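# Assemble the pet carrier: lid on, door shut, upright

## Task

Fit the carrier's top half onto its bottom half, insert the door and close it, and leave the assembled carrier standing upright.

## Robot and tools

Robot: two arms, left_arm and right_arm, each with a parallel gripper. Base positions in the scene frame: left_arm at (-0.017, +0.338, 0) m, turned slightly (quat_wxyz +1.000, 0, 0, -0.026); right_arm at (+0.032, -0.229, 0) m (quat_wxyz +1.000, 0, 0, -0.004). A camera stand sits behind the arms. Objects may occasionally get a small nudge from outside.

Frames: the scene frame has its origin at table height midway between the nominal bases, +z up, +x out over the table, and left_arm toward +y (arm names do not match image left/right). Each arm's reported hand pose, velocities and Hand target are in that arm's own base frame. Fixed cameras and the table use the scene frame. The gripper's fingers extend along its +z and separate along its y; end_effector_position is the spot between the pads, about 1 cm short of the tips. Reported positions can be off by a few centimetres, more at long reach.

Row layout (used by execute_actions and move): 14 numbers, each in [-1, 1]. First left_arm: dx, dy, dz, rx, ry, rz, opening; then the same seven for right_arm. Both arms always appear. dx..rz are an offset, not a pose: measured from that arm's Hand target at the start of the action or move, along that arm's base axes, rotating about the Hand target position. Scale: 1.0 = 0.6 m for dx/dy/dz and 180 degrees for rx/ry/rz, which together form one rotation vector. A translation longer than 1.0 is shortened along its direction. Opening is absolute: +1 fully open (0.093 m), -1 closed. Sending 0 for an arm's pose numbers re-commands its current Hand target; a 0 opening is itself a command (half open), so repeat the current opening to leave a gripper alone.

execute_actions(actions, cameras): actions is a list of actions; each action is a list of up to 15 rows, one per 1/30 s step; a short action repeats its last row to fill 15 steps. Every row in an action counts from the action's starting Hand target, not the previous row; the next action starts from the new Hand target, so repeating an offset moves further. An empty list returns the state plus all camera images and extra info. cameras: list of names, ["all"], or [] ; an unknown name voids the call.

move(target, speed, blend, opening_speed, grip_force, blocking, cameras): target is one 14-number row or up to 15 rows, all offsets from the same starting Hand targets. Straight-line paths, shortest rotation, ending together, at least 0.5 s, capped at 10 s total. No obstacle avoidance. speed: m/s, 0.002 to 2.9, default 0.25 (rotation up to twice that in rad/s); one number or one per target. blend: metres of corner rounding per waypoint; 0 stops at each. opening_speed: at least 0.2 per second on the -1..+1 scale. grip_force: newtons per pad, 10 to 50 (50 = full), one value or one per arm, persists; lower force closes slowly. blocking=false returns after ~0.5 s while motion continues. Opening changes of a later waypoint happen only once everything is at rest there. Result adds a move: line (done, off_target, moving, held, fault) and limits (paced = pose clipped, held = steps withheld). Done means within 10 mm and 2 degrees; neither done nor off_target says anything about contact.

wait(seconds 0 to 10, cameras): let time pass holding commands; returns early if a running move ends. stop(cameras): brake the running move. zoom_image(camera, region [x0,y0,x1,y1] pixels, max 504x504): closer look at the newest image of cam_high, cam_low, cam_left_wrist or cam_right_wrist (all 672x504). finished_scene(scene): ends the current scene for good; give its number; only call when the carrier stays assembled on its own.

Results: end_effector_position (m) and end_effector_quat_wxyz per arm; Hand target (last commanded pose after clipping); Tool commands; Joint positions (waist, shoulder, elbow, wrist pitch, wrist yaw, wrist roll, then gripper gap in m); Joint torques (with offsets and noise; first three wrap at ±28 N m); joint velocities may read within noise. grip_measured is the gripper motor on the -1..+1 scale: pads meet near -0.94, and each millimetre of held width adds about 0.0208; readings may sit up to 0.02 high. To grip a rigid item firmly, command about 0.24 below its width reading; to release, command well above it. Grip is about 50 to 65 N per pad.

Control cautions: orientation commands are clipped to within 40 degrees of the current one per step. Weight and friction can leave the gripper short, low or tilted; check after each move and correct with an explicit offset. Routing near an arm's own base can flip its posture; go around. A blocked arm keeps pushing until commanded back. Joint limits (rad): waist -2.618..3.054, shoulder 0..3.142, elbow 0..3.142 (straight 2.901), wrist pitch and yaw ±1.571, wrist roll ±2.094.

Avoid: dropping parts or releasing them while moving, anything falling or being left off the table, fast impacts, hard pushes on heavy or fixed things, any contact between the two arms or grippers (a grip on the other arm counts), strain on wrist camera cables, and arm stops. Motors heat when holding loads, reaching far or pushing against blocks; MOTOR HOT shows at 75 °C, at 90 °C the arm folds and idles for the rest of the scene, at 100 °C it goes limp.

Each tool is called after "Request:" by a JSON object that holds its "op" and its "data".

## Session

Request:
{"op": "execute_actions", "data": {"actions": []}}

Scene clock: 0.00 s.
left_arm: end_effector_position=(+0.4057, -0.0074, +0.1784) grip_measured=+1.000 end_effector_quat_wxyz=(+0.487, +0.070, +0.854, +0.170) | right_arm: end_effector_position=(+0.3456, +0.1153, +0.2104) grip_measured=+1.000 end_effector_quat_wxyz=(+0.459, -0.147, +0.876, -0.026)
Joint positions: left_arm=[-0.169 1.345 0.797 0.023 -0.371 0.211 0.093] | right_arm=[0.447 1.183 0.919 -0.379 0.273 -0.024 0.093]
Joint velocities: within noise
Joint torques (N m): no reading
Heat: left arm: 45 °C; right arm: 39 °C.
Hand target: left_arm +0.4089, -0.0078, +0.1911; +0.502, +0.066, +0.846, +0.169 | right_arm +0.3473, +0.1161, +0.2189; +0.469, -0.145, +0.871, -0.023
Tool commands: left_gripper/opening=+1.0 right_gripper/opening=+1.0

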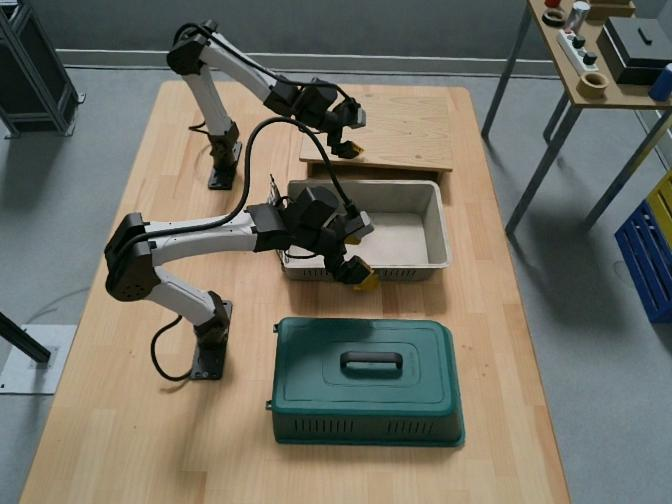

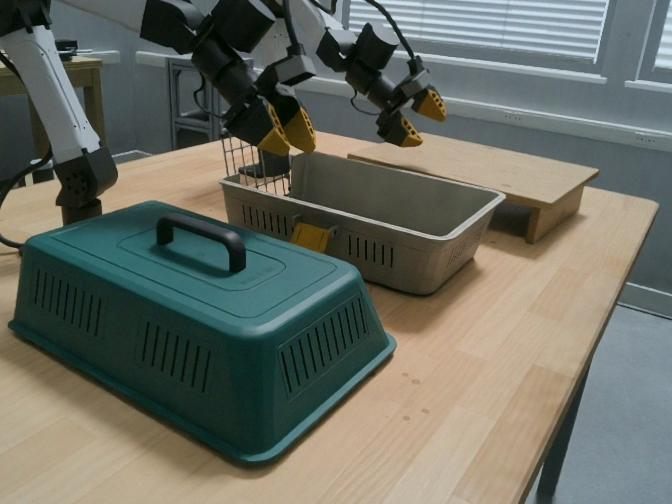

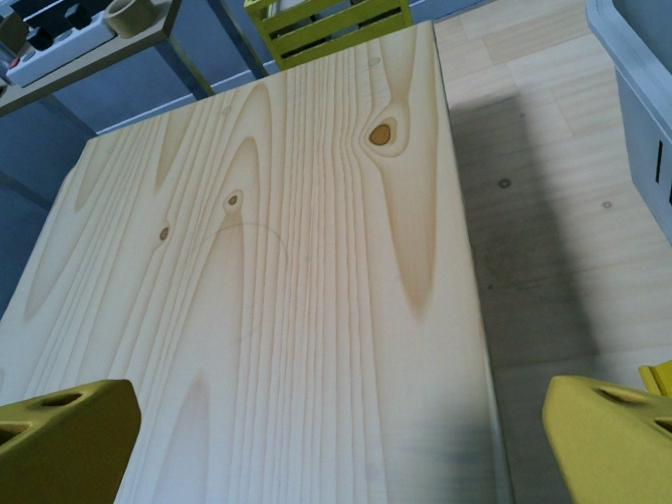

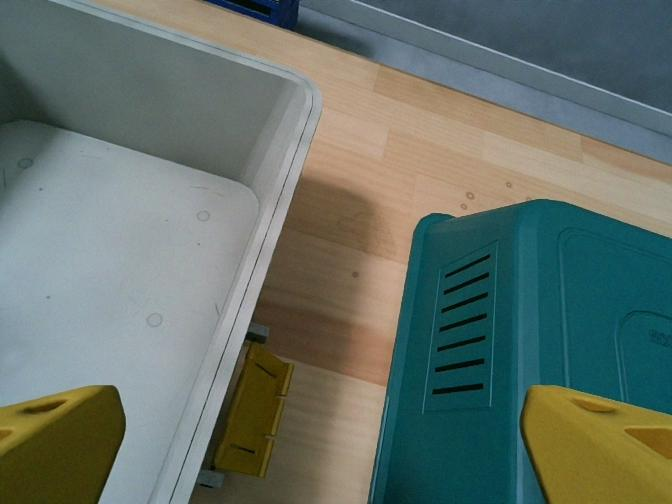

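Request:
{"op": "zoom_image", "data": {"camera": "cam_high", "region": [250, 160, 470, 300]}}

Request:
{"op": "zoom_image", "data": {"camera": "cam_low", "region": [190, 110, 390, 270]}}

Request:
{"op": "zoom_image", "data": {"camera": "cam_high", "region": [250, 300, 480, 460]}}

Request:
{"op": "zoom_image", "data": {"camera": "cam_low", "region": [0, 180, 400, 480]}}

Scaled by 2.291 from the camera's 672x504 image, which has a finer 960x720 frame.

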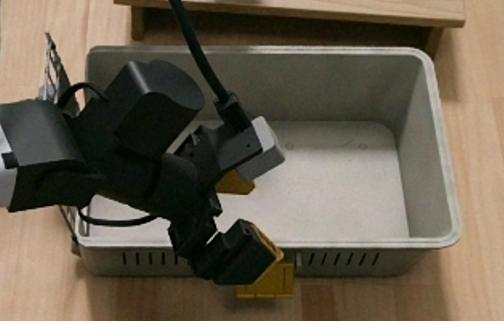

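Scaled by 2.520 from the camera's 672x504 image, which has a finer 960x720 frame.

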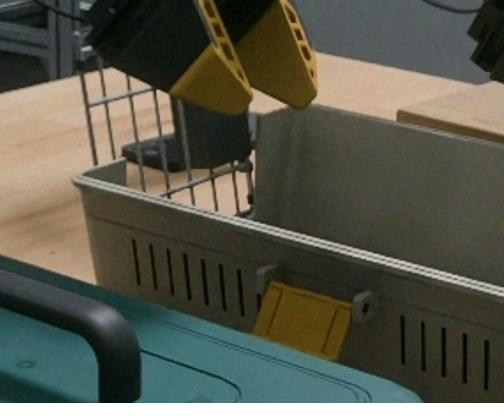

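Scaled by 2.191 from the camera's 672x504 image, which has a finer 960x720 frame.

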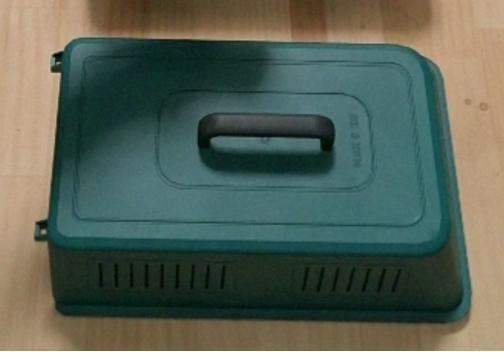

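Scaled by 1.260 from the camera's 672x504 image, which has a finer 960x720 frame.

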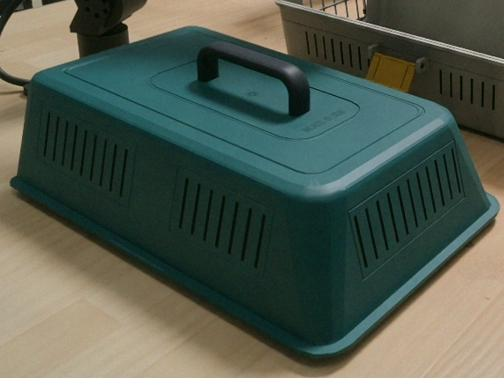

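Request:
{"op": "move", "data": {"target": [0,0,0,0,0,0,1,0.068,-0.128,0.2,0.015,0.3125,-0.0965,1], "cameras": ["all"]}}

Scene clock: 14.23 s.
left_arm: end_effector_position=(+0.4057, -0.0074, +0.1784) grip_measured=+1.000 end_effector_quat_wxyz=(+0.487, +0.070, +0.854, +0.170) | right_arm: end_effector_position=(+0.3867, +0.0394, +0.3340) grip_measured=+1.000 end_effector_quat_wxyz=(+0.260, -0.009, +0.965, +0.016)
Joint positions: left_arm=[-0.169 1.345 0.797 0.023 -0.371 0.211 0.093] | right_arm=[0.109 1.815 2.335 -1.563 0.018 0.086 0.093]
Joint torques (N m): left_arm=[0.21 -6.61 8.27 2.17 -0.11 0.14] | right_arm=[-0.64 -7.45 8.44 1.25 -0.11 0.06]
Heat: left arm: 47 °C; right arm: 41 °C.
Hand target: left_arm +0.4089, -0.0078, +0.1911; +0.502, +0.066, +0.846, +0.169 | right_arm +0.3881, +0.0394, +0.3390; +0.000, +0.000, +1.000, -0.001
Off the commanded pose: left_arm 0.013 m, 2 deg | right_arm 0.005 m, 30 deg.
joint sent to its limit (right arm) — joint 4 (wrist pitch), lower limit. The joint targets are off in orientation, not in position.
move: off_target (left_arm, right_arm)

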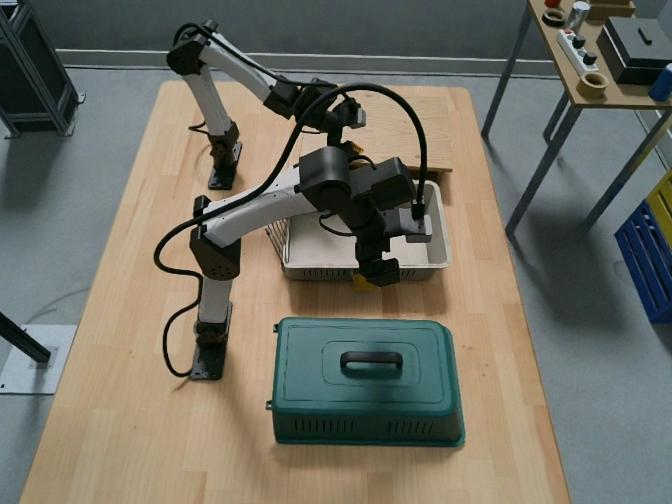

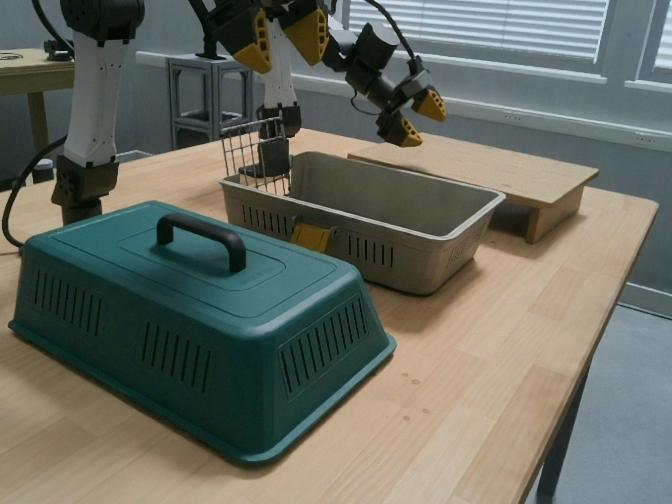

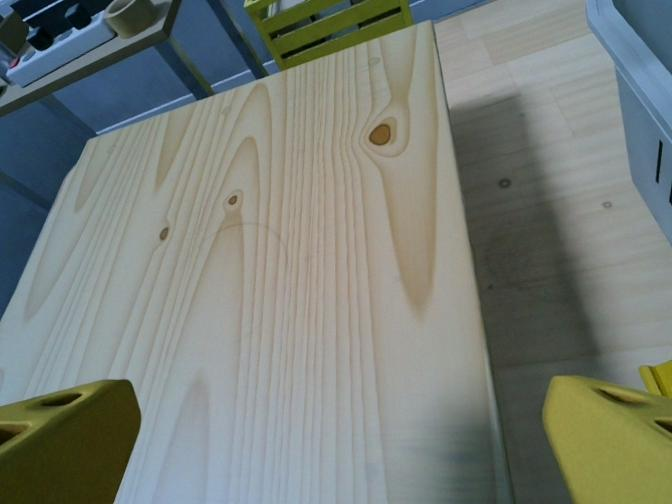

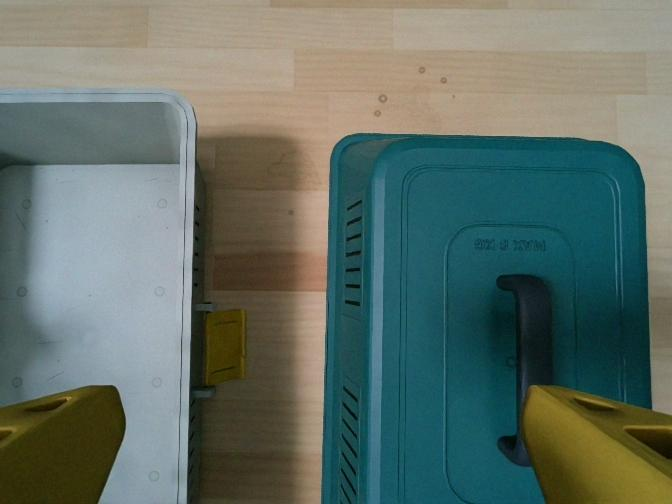

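Request:
{"op": "zoom_image", "data": {"camera": "cam_high", "region": [250, 200, 350, 290]}}

Request:
{"op": "zoom_image", "data": {"camera": "cam_low", "region": [210, 100, 350, 230]}}

Scaled by 5.040 from the camera's 672x504 image, which has a finer 960x720 frame.

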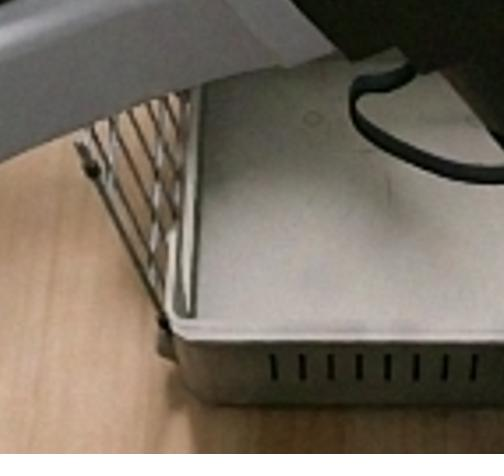

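Scaled by 3.600 from the camera's 672x504 image, which has a finer 960x720 frame.

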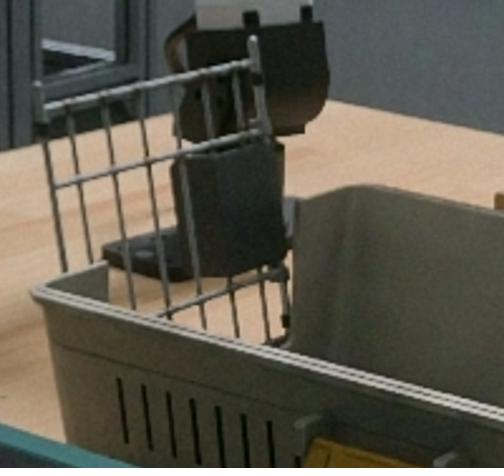

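Request:
{"op": "move", "data": {"target": [-0.348,-0.22,0.282,-0.034,0.211,-0.255,1,-0.1,-0.25,0,0,-0.15,0,1], "cameras": ["all"]}}

Scene clock: 41.50 s.
left_arm: end_effector_position=(+0.2064, -0.1389, +0.3480) grip_measured=+1.000 end_effector_quat_wxyz=(+0.277, +0.394, +0.870, -0.105) | right_arm: end_effector_position=(+0.3344, -0.1144, +0.3333) grip_measured=+1.000 end_effector_quat_wxyz=(+0.258, +0.009, +0.966, -0.013)
Joint positions: left_arm=[-0.474 1.273 1.845 -1.565 0.175 0.324 0.093] | right_arm=[-0.411 1.685 2.176 -1.565 -0.172 -0.349 0.093]
Joint torques (N m): left_arm=[-0.25 -4.38 7.3 1.5 0.26 0.17] | right_arm=[-0.54 -9.55 5 1.21 -0.25 -0.14]
Heat: left arm: 50 °C; right arm: 43 °C.
Hand target: left_arm +0.2000, -0.1398, +0.3603; +0.236, +0.408, +0.875, -0.110 | right_arm +0.3280, -0.1107, +0.3390; +0.233, +0.000, +0.972, +0.000
Off the commanded pose: left_arm 0.014 m, 5 deg | right_arm 0.009 m, 3 deg.
joint sent to its limit (left arm) — joint 4 (wrist pitch), lower limit. The joint targets are off in orientation, not in position.
joint sent to its limit (right arm) — joint 4 (wrist pitch), lower limit. The joint targets are off in orientation, not in position.
move: off_target (left_arm, right_arm)

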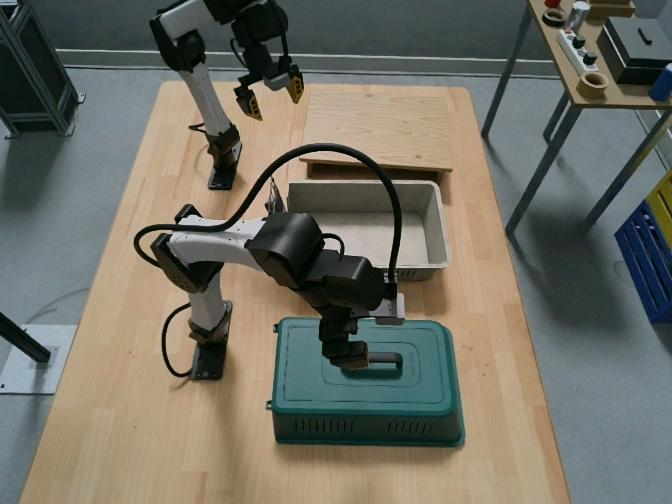

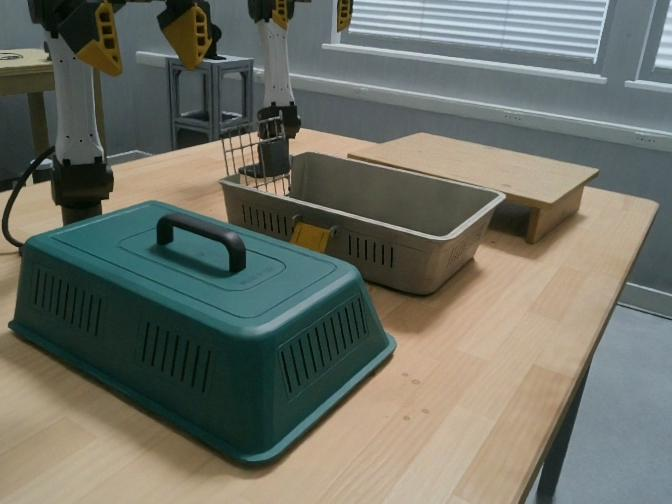

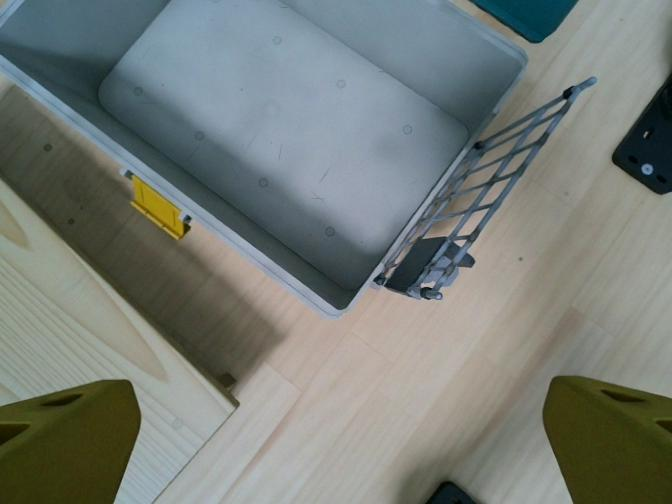

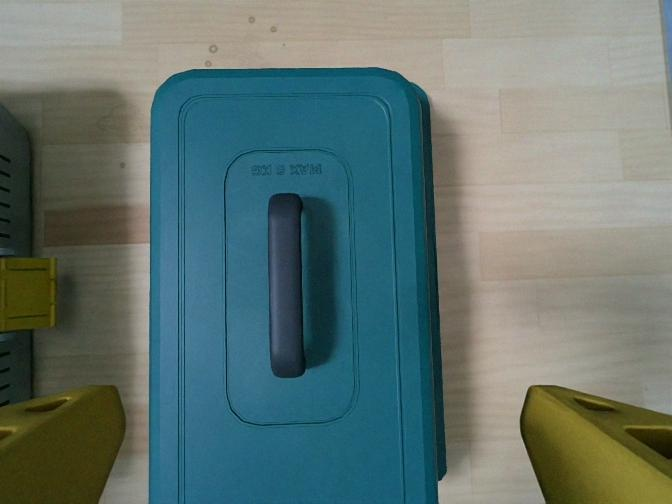

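Request:
{"op": "zoom_image", "data": {"camera": "cam_left_wrist", "region": [350, 30, 620, 330]}}

Request:
{"op": "zoom_image", "data": {"camera": "cam_low", "region": [210, 100, 350, 230]}}

Request:
{"op": "zoom_image", "data": {"camera": "cam_high", "region": [250, 160, 350, 290]}}

Request:
{"op": "zoom_image", "data": {"camera": "cam_left_wrist", "region": [350, 210, 480, 320]}}

Request:
{"op": "zoom_image", "data": {"camera": "cam_left_wrist", "region": [440, 40, 610, 170]}}

Scaled by 1.680 from the camera's 672x504 image, which has a finer 960x720 frame.

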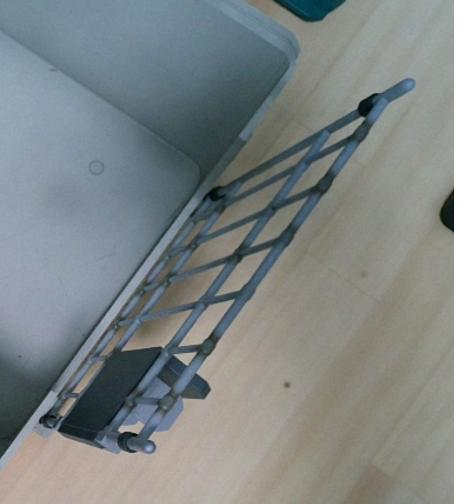

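Scaled by 3.600 from the camera's 672x504 image, which has a finer 960x720 frame.

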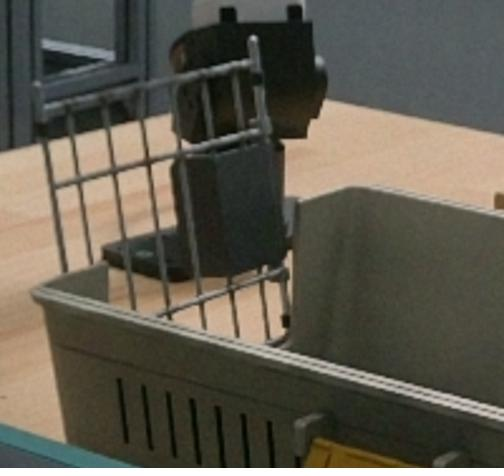

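Scaled by 3.877 from the camera's 672x504 image, which has a finer 960x720 frame.

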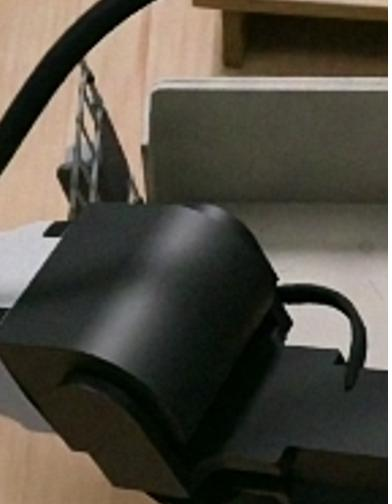

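Scaled by 3.877 from the camera's 672x504 image, which has a finer 960x720 frame.

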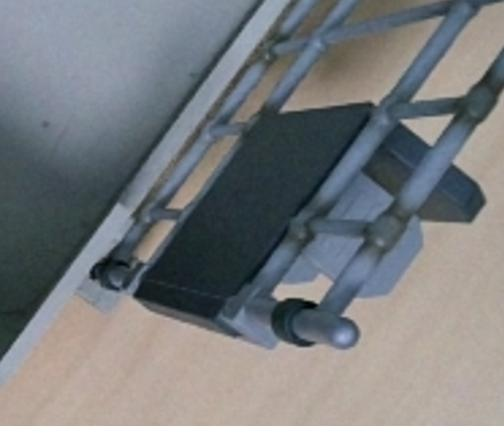

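Scaled by 2.965 from the camera's 672x504 image, which has a finer 960x720 frame.

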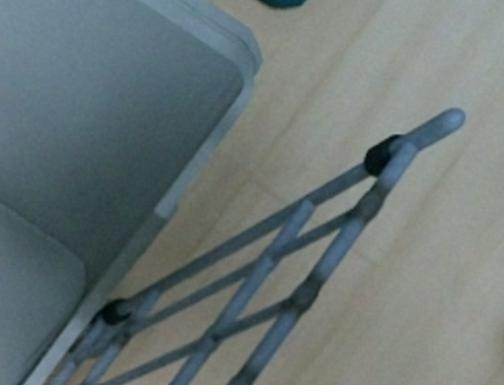

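Request:
{"op": "move", "data": {"target": [0,0.3,-0.2,-0.258,-0.164,-0.077,1,0,-0.1,0,0,0,0,1], "cameras": ["all"]}}

Scene clock: 59.47 s.
left_arm: end_effector_position=(+0.2003, +0.0396, +0.2368) grip_measured=+1.000 end_effector_quat_wxyz=(+0.550, +0.274, +0.780, -0.123) | right_arm: end_effector_position=(+0.3264, -0.1698, +0.3326) grip_measured=+1.000 end_effector_quat_wxyz=(+0.269, +0.012, +0.963, -0.024)
Joint positions: left_arm=[1.069 1.094 0.948 -1.564 1.192 1.838 0.093] | right_arm=[-0.592 1.742 2.23 -1.565 -0.249 -0.505 0.093]
Joint torques (N m): left_arm=[0.44 -1.39 5.52 -0.01 0.87 0.38] | right_arm=[-0.68 -6.76 8.65 1.2 -0.3 -0.17]
Heat: left arm: 52 °C; right arm: 42 °C.
Hand target: left_arm +0.2001, +0.0402, +0.2404; +0.570, +0.396, +0.622, -0.364 | right_arm +0.3281, -0.1707, +0.3389; +0.233, +0.000, +0.972, +0.000
Off the commanded pose: left_arm 0.004 m, 36 deg | right_arm 0.007 m, 5 deg.
joint sent to its limit (left arm) — joint 4 (wrist pitch), lower limit. The joint targets are off in orientation, not in position.
joint sent to its limit (right arm) — joint 4 (wrist pitch), lower limit. The joint targets are off in orientation, not in position.
move: off_target (left_arm, right_arm)

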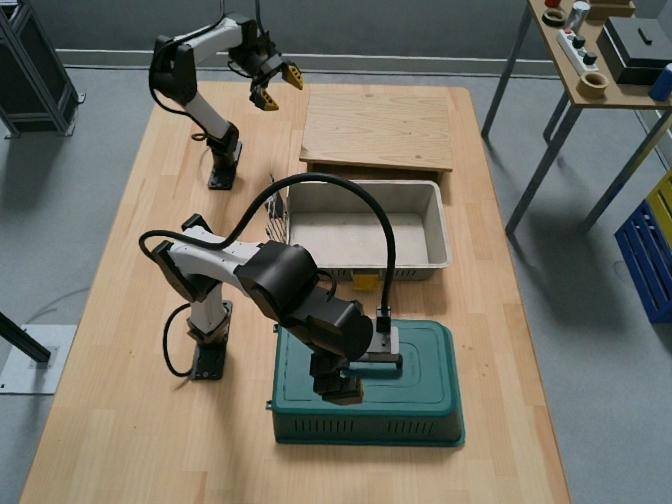

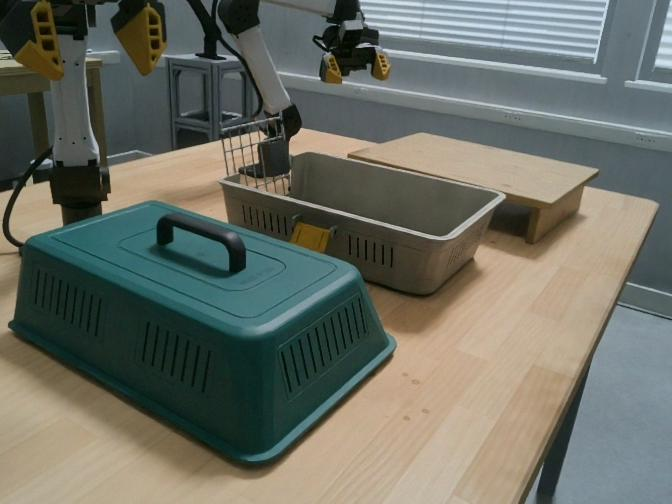

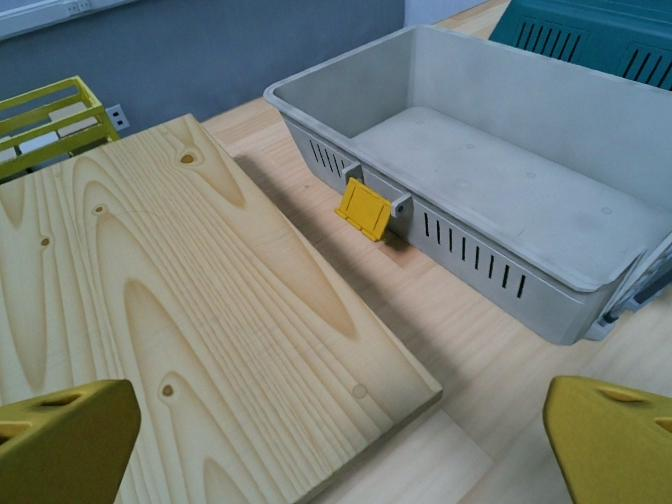

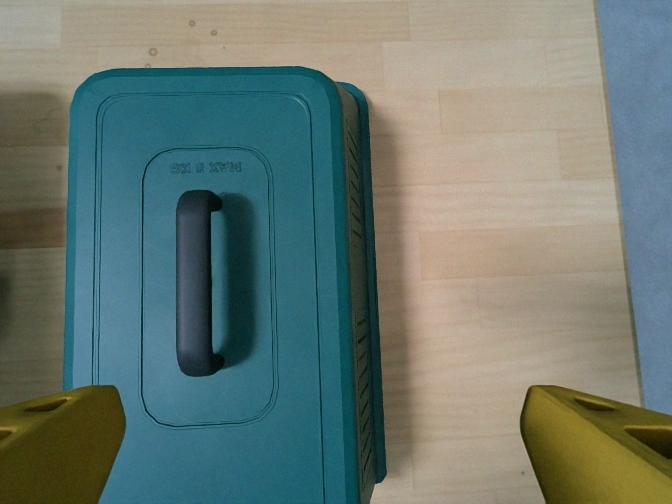

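Request:
{"op": "move", "data": {"target": [-0.1,0.0,0,0.0,0.0,-0.13,1,0,0,0,0,0,0,1], "cameras": ["all"]}}

Scene clock: 64.57 s.
left_arm: end_effector_position=(+0.1409, +0.0392, +0.2325) grip_measured=+1.000 end_effector_quat_wxyz=(+0.292, +0.422, +0.853, +0.092) | right_arm: end_effector_position=(+0.3264, -0.1698, +0.3326) grip_measured=+1.000 end_effector_quat_wxyz=(+0.269, +0.012, +0.963, -0.024)
Joint positions: left_arm=[0.89 0.788 1.128 -1.565 0.527 1.714 0.093] | right_arm=[-0.592 1.742 2.23 -1.565 -0.249 -0.505 0.093]
Joint torques (N m): left_arm=[-0.4 1.11 7.87 0.93 0.35 0.29] | right_arm=[-0.68 -6.76 8.66 1.19 -0.31 -0.16]
Heat: left arm: 52 °C; right arm: 43 °C.
Hand target: left_arm +0.1401, +0.0402, +0.2403; +0.413, +0.498, +0.735, -0.201 | right_arm +0.3281, -0.1707, +0.3389; +0.233, +0.000, +0.972, +0.000
Off the commanded pose: left_arm 0.008 m, 80 deg; orientation clipped | right_arm 0.007 m, 5 deg.
joint sent to its limit (left arm) — joint 4 (wrist pitch), lower limit. The joint targets are off in orientation, not in position.
joint sent to its limit (right arm) — joint 4 (wrist pitch), lower limit. The joint targets are off in orientation, not in position.
move: off_target (left_arm, right_arm); limits=paced

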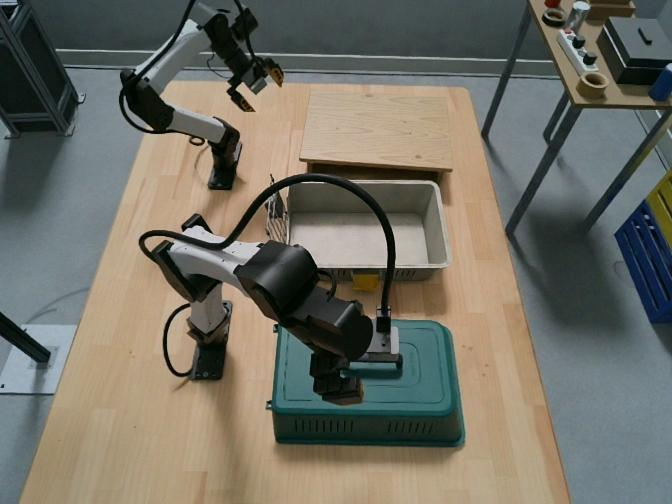

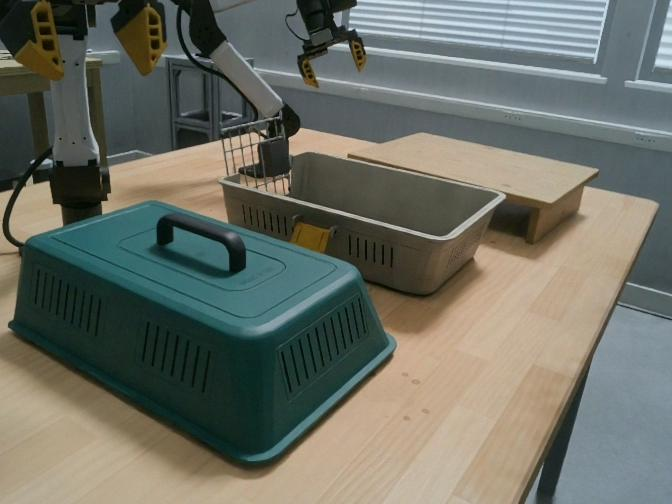

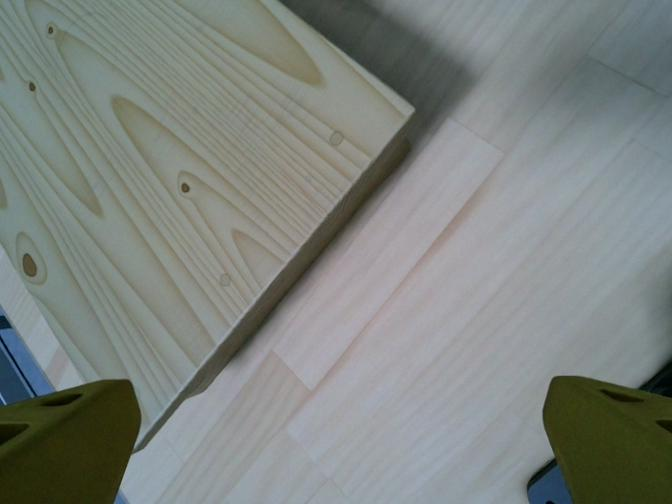

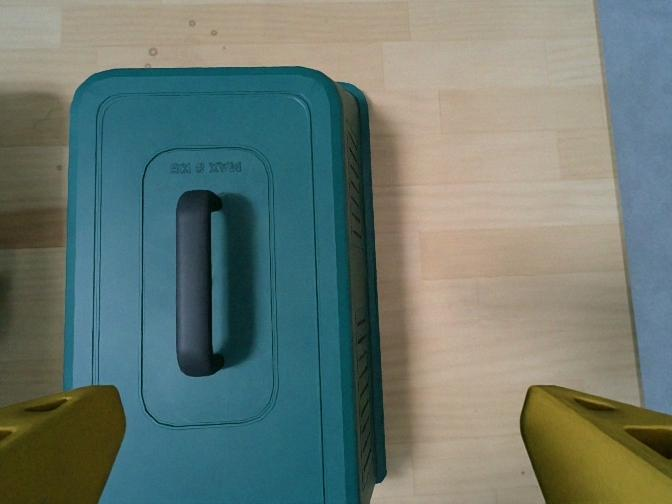

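Request:
{"op": "zoom_image", "data": {"camera": "cam_high", "region": [250, 165, 330, 290]}}

Request:
{"op": "zoom_image", "data": {"camera": "cam_high", "region": [260, 310, 300, 340]}}

Request:
{"op": "zoom_image", "data": {"camera": "cam_high", "region": [260, 390, 300, 420]}}

Scaled by 4.032 from the camera's 672x504 image, which has a finer 960x720 frame.

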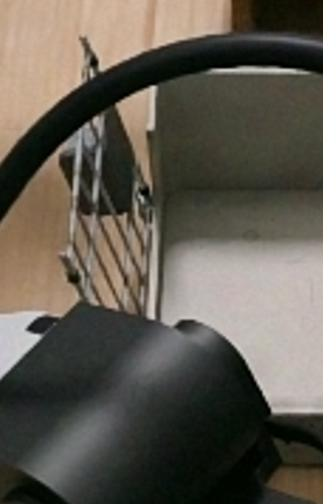

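Scaled by 12.600 from the camera's 672x504 image, which has a finer 960x720 frame.

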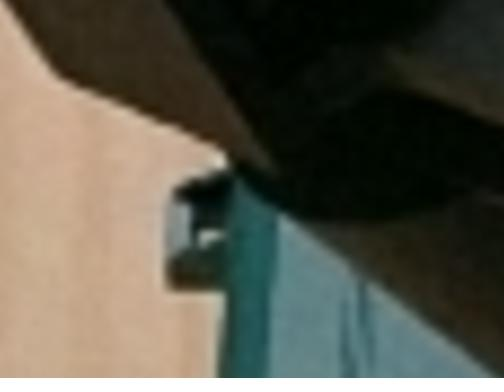

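Scaled by 12.600 from the camera's 672x504 image, which has a finer 960x720 frame.

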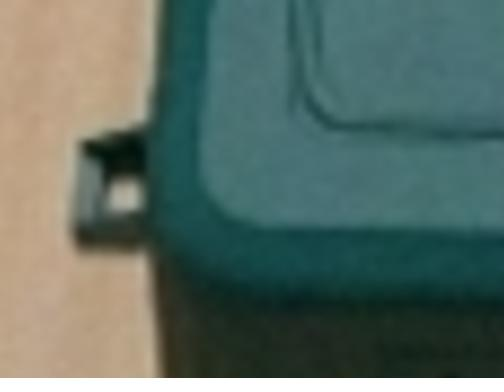

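Request:
{"op": "move", "data": {"target": [0,0,0,0,0,0,1,0.053,0.138,-0.1,0,0.0,0,1], "cameras": ["cam_high","cam_low","cam_right_wrist"]}}

Scene clock: 112.50 s.
left_arm: end_effector_position=(+0.1408, +0.0393, +0.2324) grip_measured=+1.000 end_effector_quat_wxyz=(+0.291, +0.422, +0.854, +0.092) | right_arm: end_effector_position=(+0.3607, -0.0873, +0.2721) grip_measured=+1.000 end_effector_quat_wxyz=(+0.218, -0.004, +0.976, +0.006)
Joint positions: left_arm=[0.89 0.788 1.128 -1.565 0.526 1.714 0.093] | right_arm=[-0.301 1.68 1.918 -1.391 -0.14 -0.28 0.093]
Joint torques (N m): left_arm=[-0.32 1.14 7.79 0.89 0.32 0.3] | right_arm=[-0.21 -10.24 5.71 1.32 -0.05 0.05]
Heat: left arm: 52 °C; right arm: 47 °C.
Hand target: left_arm +0.1401, +0.0402, +0.2403; +0.413, +0.498, +0.736, -0.201 | right_arm +0.3599, -0.0878, +0.2790; +0.233, +0.000, +0.972, +0.000
Off the commanded pose: left_arm 0.008 m, 40 deg; orientation clipped | right_arm 0.007 m, 2 deg.
joint sent to its limit (left arm) — joint 4 (wrist pitch), lower limit. The joint targets are off in orientation, not in position.
move: off_target (left_arm); limits=paced
Images, in order (width x height): cam_high 672x504, cam_low 672x504, cam_right_wrist 672x504.

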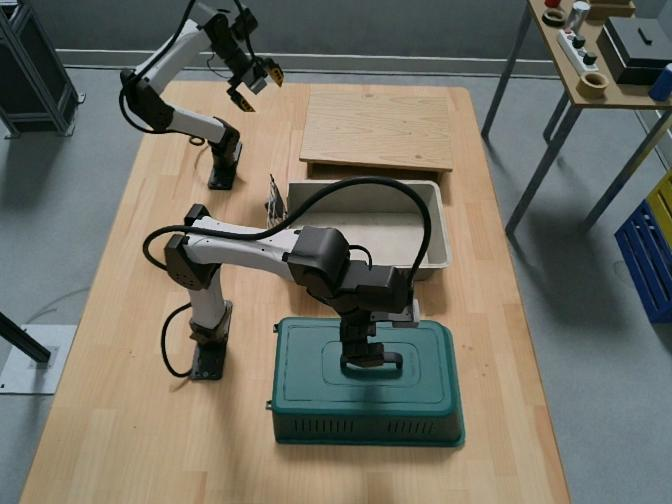

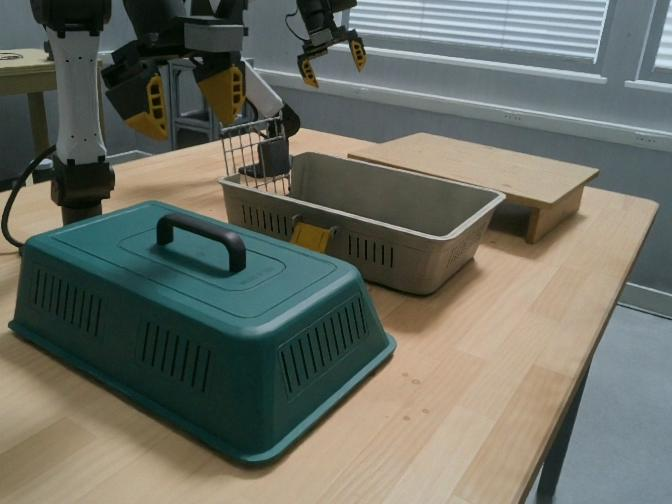

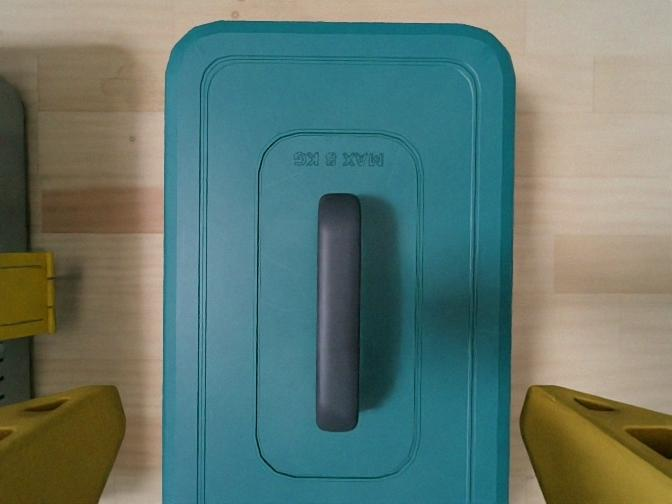

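Request:
{"op": "move", "data": {"target": [0,0,0,0,0,0,1,0.02,0,-0.123,0,-0.0725,0,1], "cameras": ["cam_high","cam_low","cam_right_wrist"]}}

Scene clock: 124.47 s.
left_arm: end_effector_position=(+0.1408, +0.0393, +0.2324) grip_measured=+1.000 end_effector_quat_wxyz=(+0.291, +0.422, +0.854, +0.092) | right_arm: end_effector_position=(+0.3714, -0.0881, +0.1987) grip_measured=+1.000 end_effector_quat_wxyz=(+0.326, -0.003, +0.945, -0.002)
Joint positions: left_arm=[0.89 0.788 1.128 -1.565 0.526 1.714 0.093] | right_arm=[-0.317 1.44 1.261 -0.752 -0.192 -0.261 0.093]
Joint torques (N m): left_arm=[-0.28 0.84 7.72 0.94 0.34 0.29] | right_arm=[-0.65 -8.55 6.76 1.69 -0.24 0.05]
Heat: left arm: 52 °C; right arm: 45 °C.
Hand target: left_arm +0.1401, +0.0402, +0.2403; +0.413, +0.498, +0.736, -0.201 | right_arm +0.3719, -0.0879, +0.2052; +0.342, +0.000, +0.940, +0.000
Off the commanded pose: left_arm 0.008 m, 40 deg; orientation clipped | right_arm 0.007 m, 2 deg.
joint sent to its limit (left arm) — joint 4 (wrist pitch), lower limit. The joint targets are off in orientation, not in position.
move: off_target (left_arm); limits=paced
Images, in order (width x height): cam_high 672x504, cam_low 672x504, cam_right_wrist 672x504.

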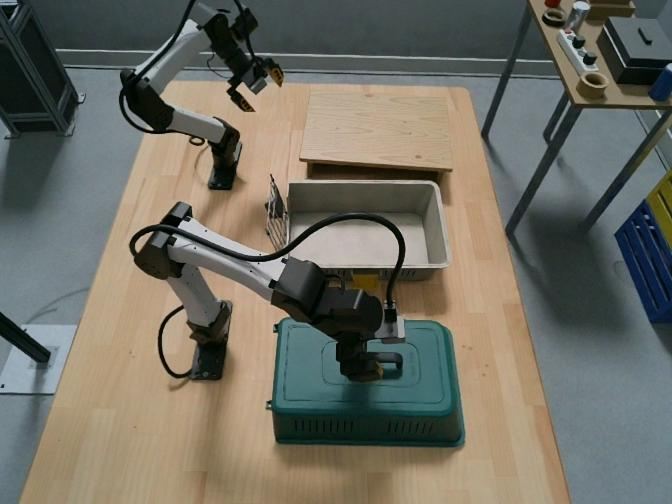

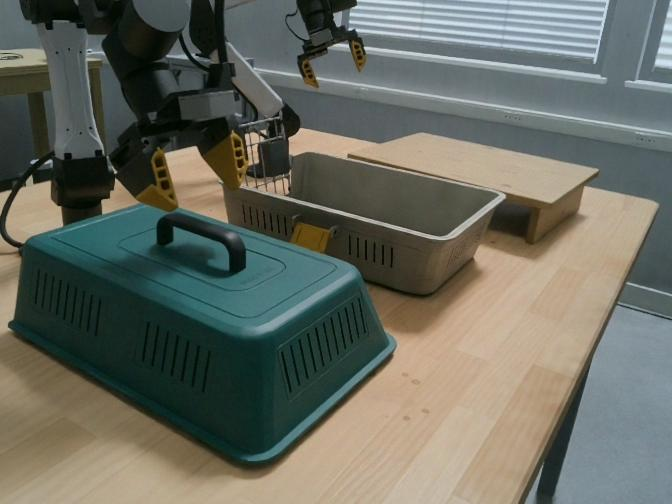

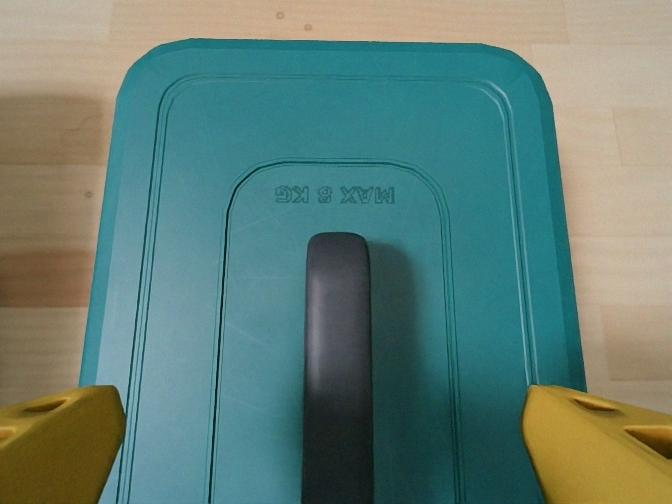

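Request:
{"op": "move", "data": {"target": [0,0,0,0,0,0,1,-0.008,0,-0.078,0,0,0,1], "cameras": ["cam_high","cam_low","cam_right_wrist"], "speed": 0.1}}

Request:
{"op": "zoom_image", "data": {"camera": "cam_low", "region": [90, 140, 310, 300]}}

Scene clock: 130.60 s.
left_arm: end_effector_position=(+0.1408, +0.0393, +0.2324) grip_measured=+1.000 end_effector_quat_wxyz=(+0.291, +0.422, +0.854, +0.092) | right_arm: end_effector_position=(+0.3658, -0.0872, +0.1504) grip_measured=+1.000 end_effector_quat_wxyz=(+0.324, -0.002, +0.946, +0.000)
Joint positions: left_arm=[0.89 0.788 1.128 -1.565 0.526 1.714 0.093] | right_arm=[-0.321 1.429 1.062 -0.57 -0.196 -0.261 0.093]
Joint torques (N m): left_arm=[-0.42 1.02 7.71 0.92 0.3 0.28] | right_arm=[-0.75 -8.59 6.95 1.69 -0.24 0.01]
Heat: left arm: 52 °C; right arm: 45 °C.
Hand target: left_arm +0.1401, +0.0402, +0.2403; +0.413, +0.498, +0.736, -0.201 | right_arm +0.3671, -0.0879, +0.1584; +0.342, +0.000, +0.940, -0.001
Off the commanded pose: left_arm 0.008 m, 40 deg | right_arm 0.008 m, 2 deg.
joint sent to its limit (left arm) — joint 4 (wrist pitch), lower limit. The joint targets are off in orientation, not in position.
move: off_target (left_arm)
Images, in order (width x height): cam_high 672x504, cam_low 672x504, cam_right_wrist 672x504.

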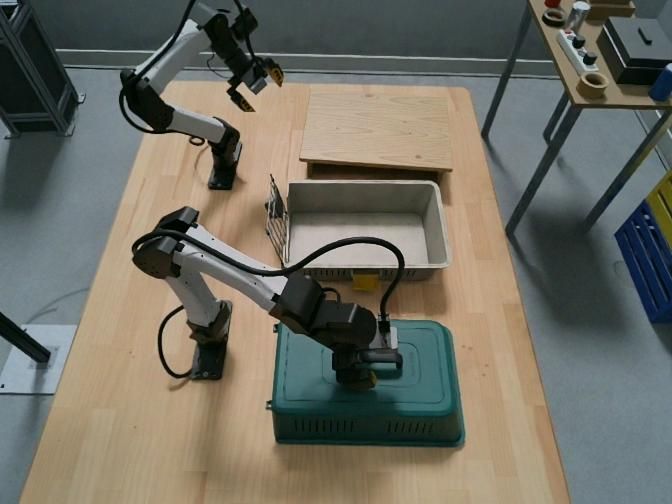

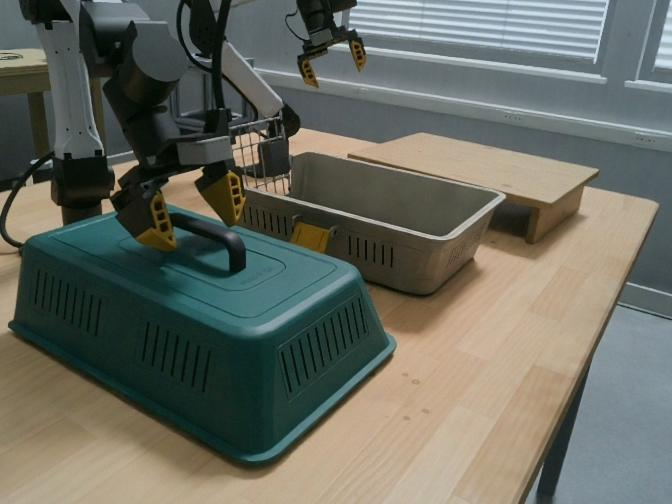

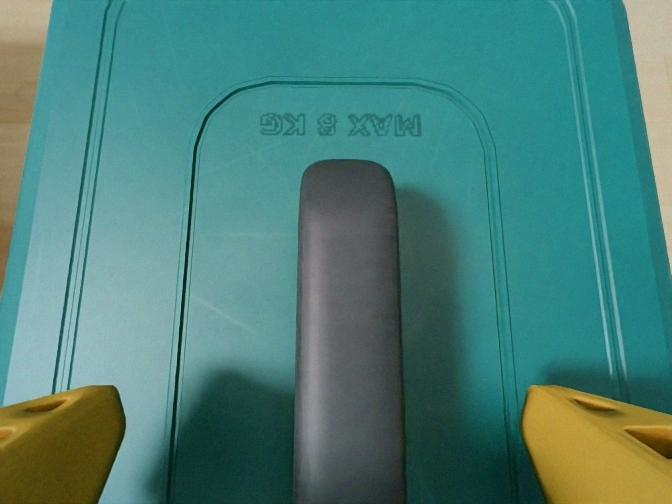

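Scaled by 2.291 from the camera's 672x504 image, which has a finer 960x720 frame.

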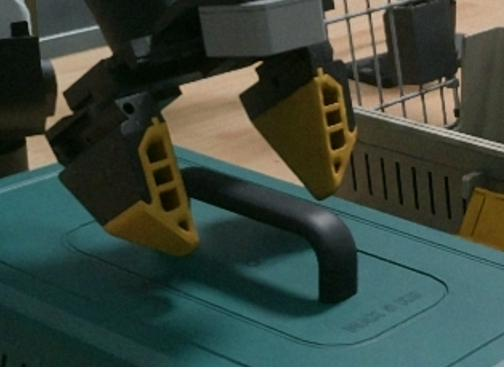

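Request:
{"op": "move", "data": {"target": [0,0,0,0,0,0,1,0.022,0.003,-0.02,0,0,0,1], "cameras": ["cam_high","cam_low","cam_right_wrist"], "speed": 0.06}}

Request:
{"op": "zoom_image", "data": {"camera": "cam_low", "region": [90, 140, 310, 300]}}

Scene clock: 134.13 s.
left_arm: end_effector_position=(+0.1408, +0.0393, +0.2324) grip_measured=+1.000 end_effector_quat_wxyz=(+0.291, +0.422, +0.854, +0.092) | right_arm: end_effector_position=(+0.3782, -0.0873, +0.1502) grip_measured=+1.000 end_effector_quat_wxyz=(+0.340, -0.003, +0.941, -0.002)
Joint positions: left_arm=[0.89 0.788 1.128 -1.565 0.526 1.714 0.093] | right_arm=[-0.311 1.453 1.062 -0.51 -0.196 -0.249 0.093]
Joint torques (N m): left_arm=[-0.47 1.13 8.02 0.95 0.33 0.3] | right_arm=[0.25 -6.05 6.61 1.73 -0.11 0.04]
Heat: left arm: 52 °C; right arm: 45 °C.
Hand target: left_arm +0.1401, +0.0402, +0.2403; +0.413, +0.498, +0.736, -0.201 | right_arm +0.3802, -0.0861, +0.1463; +0.342, +0.000, +0.940, +0.000
Off the commanded pose: left_arm 0.008 m, 40 deg | right_arm 0.005 m, 0 deg.
joint sent to its limit (left arm) — joint 4 (wrist pitch), lower limit. The joint targets are off in orientation, not in position.
move: off_target (left_arm)
Images, in order (width x height): cam_high 672x504, cam_low 672x504, cam_right_wrist 672x504.

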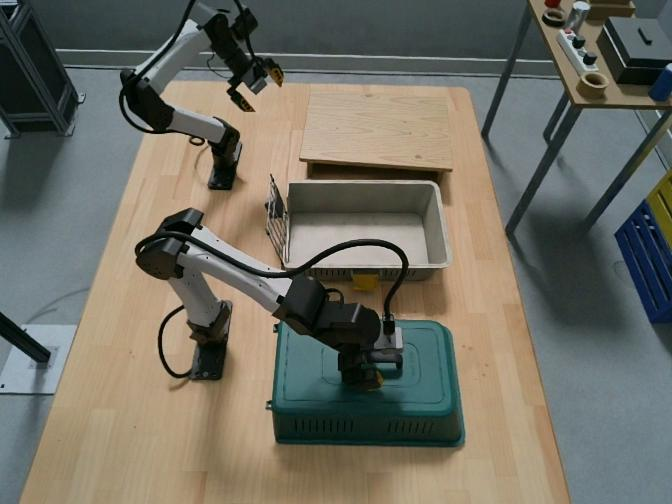

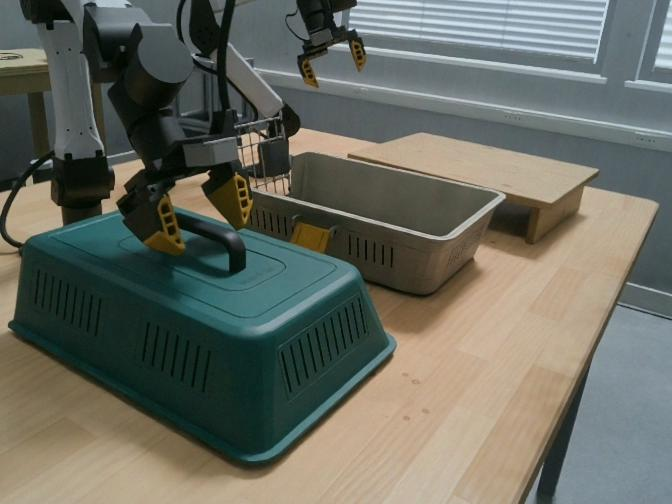

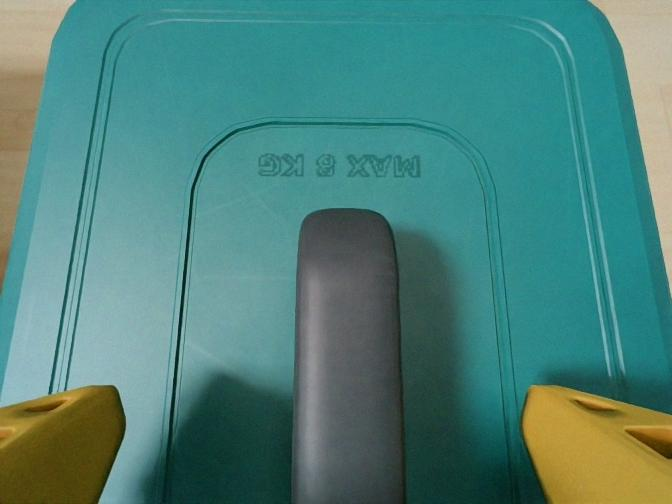

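Scaled by 2.291 from the camera's 672x504 image, which has a finer 960x720 frame.

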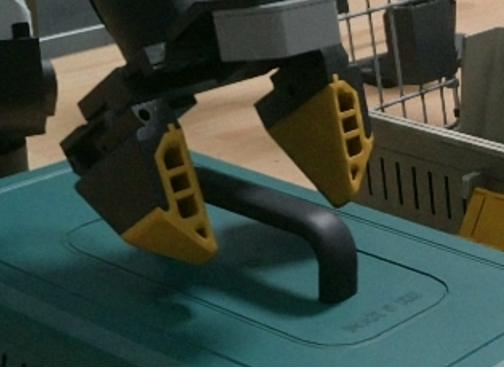

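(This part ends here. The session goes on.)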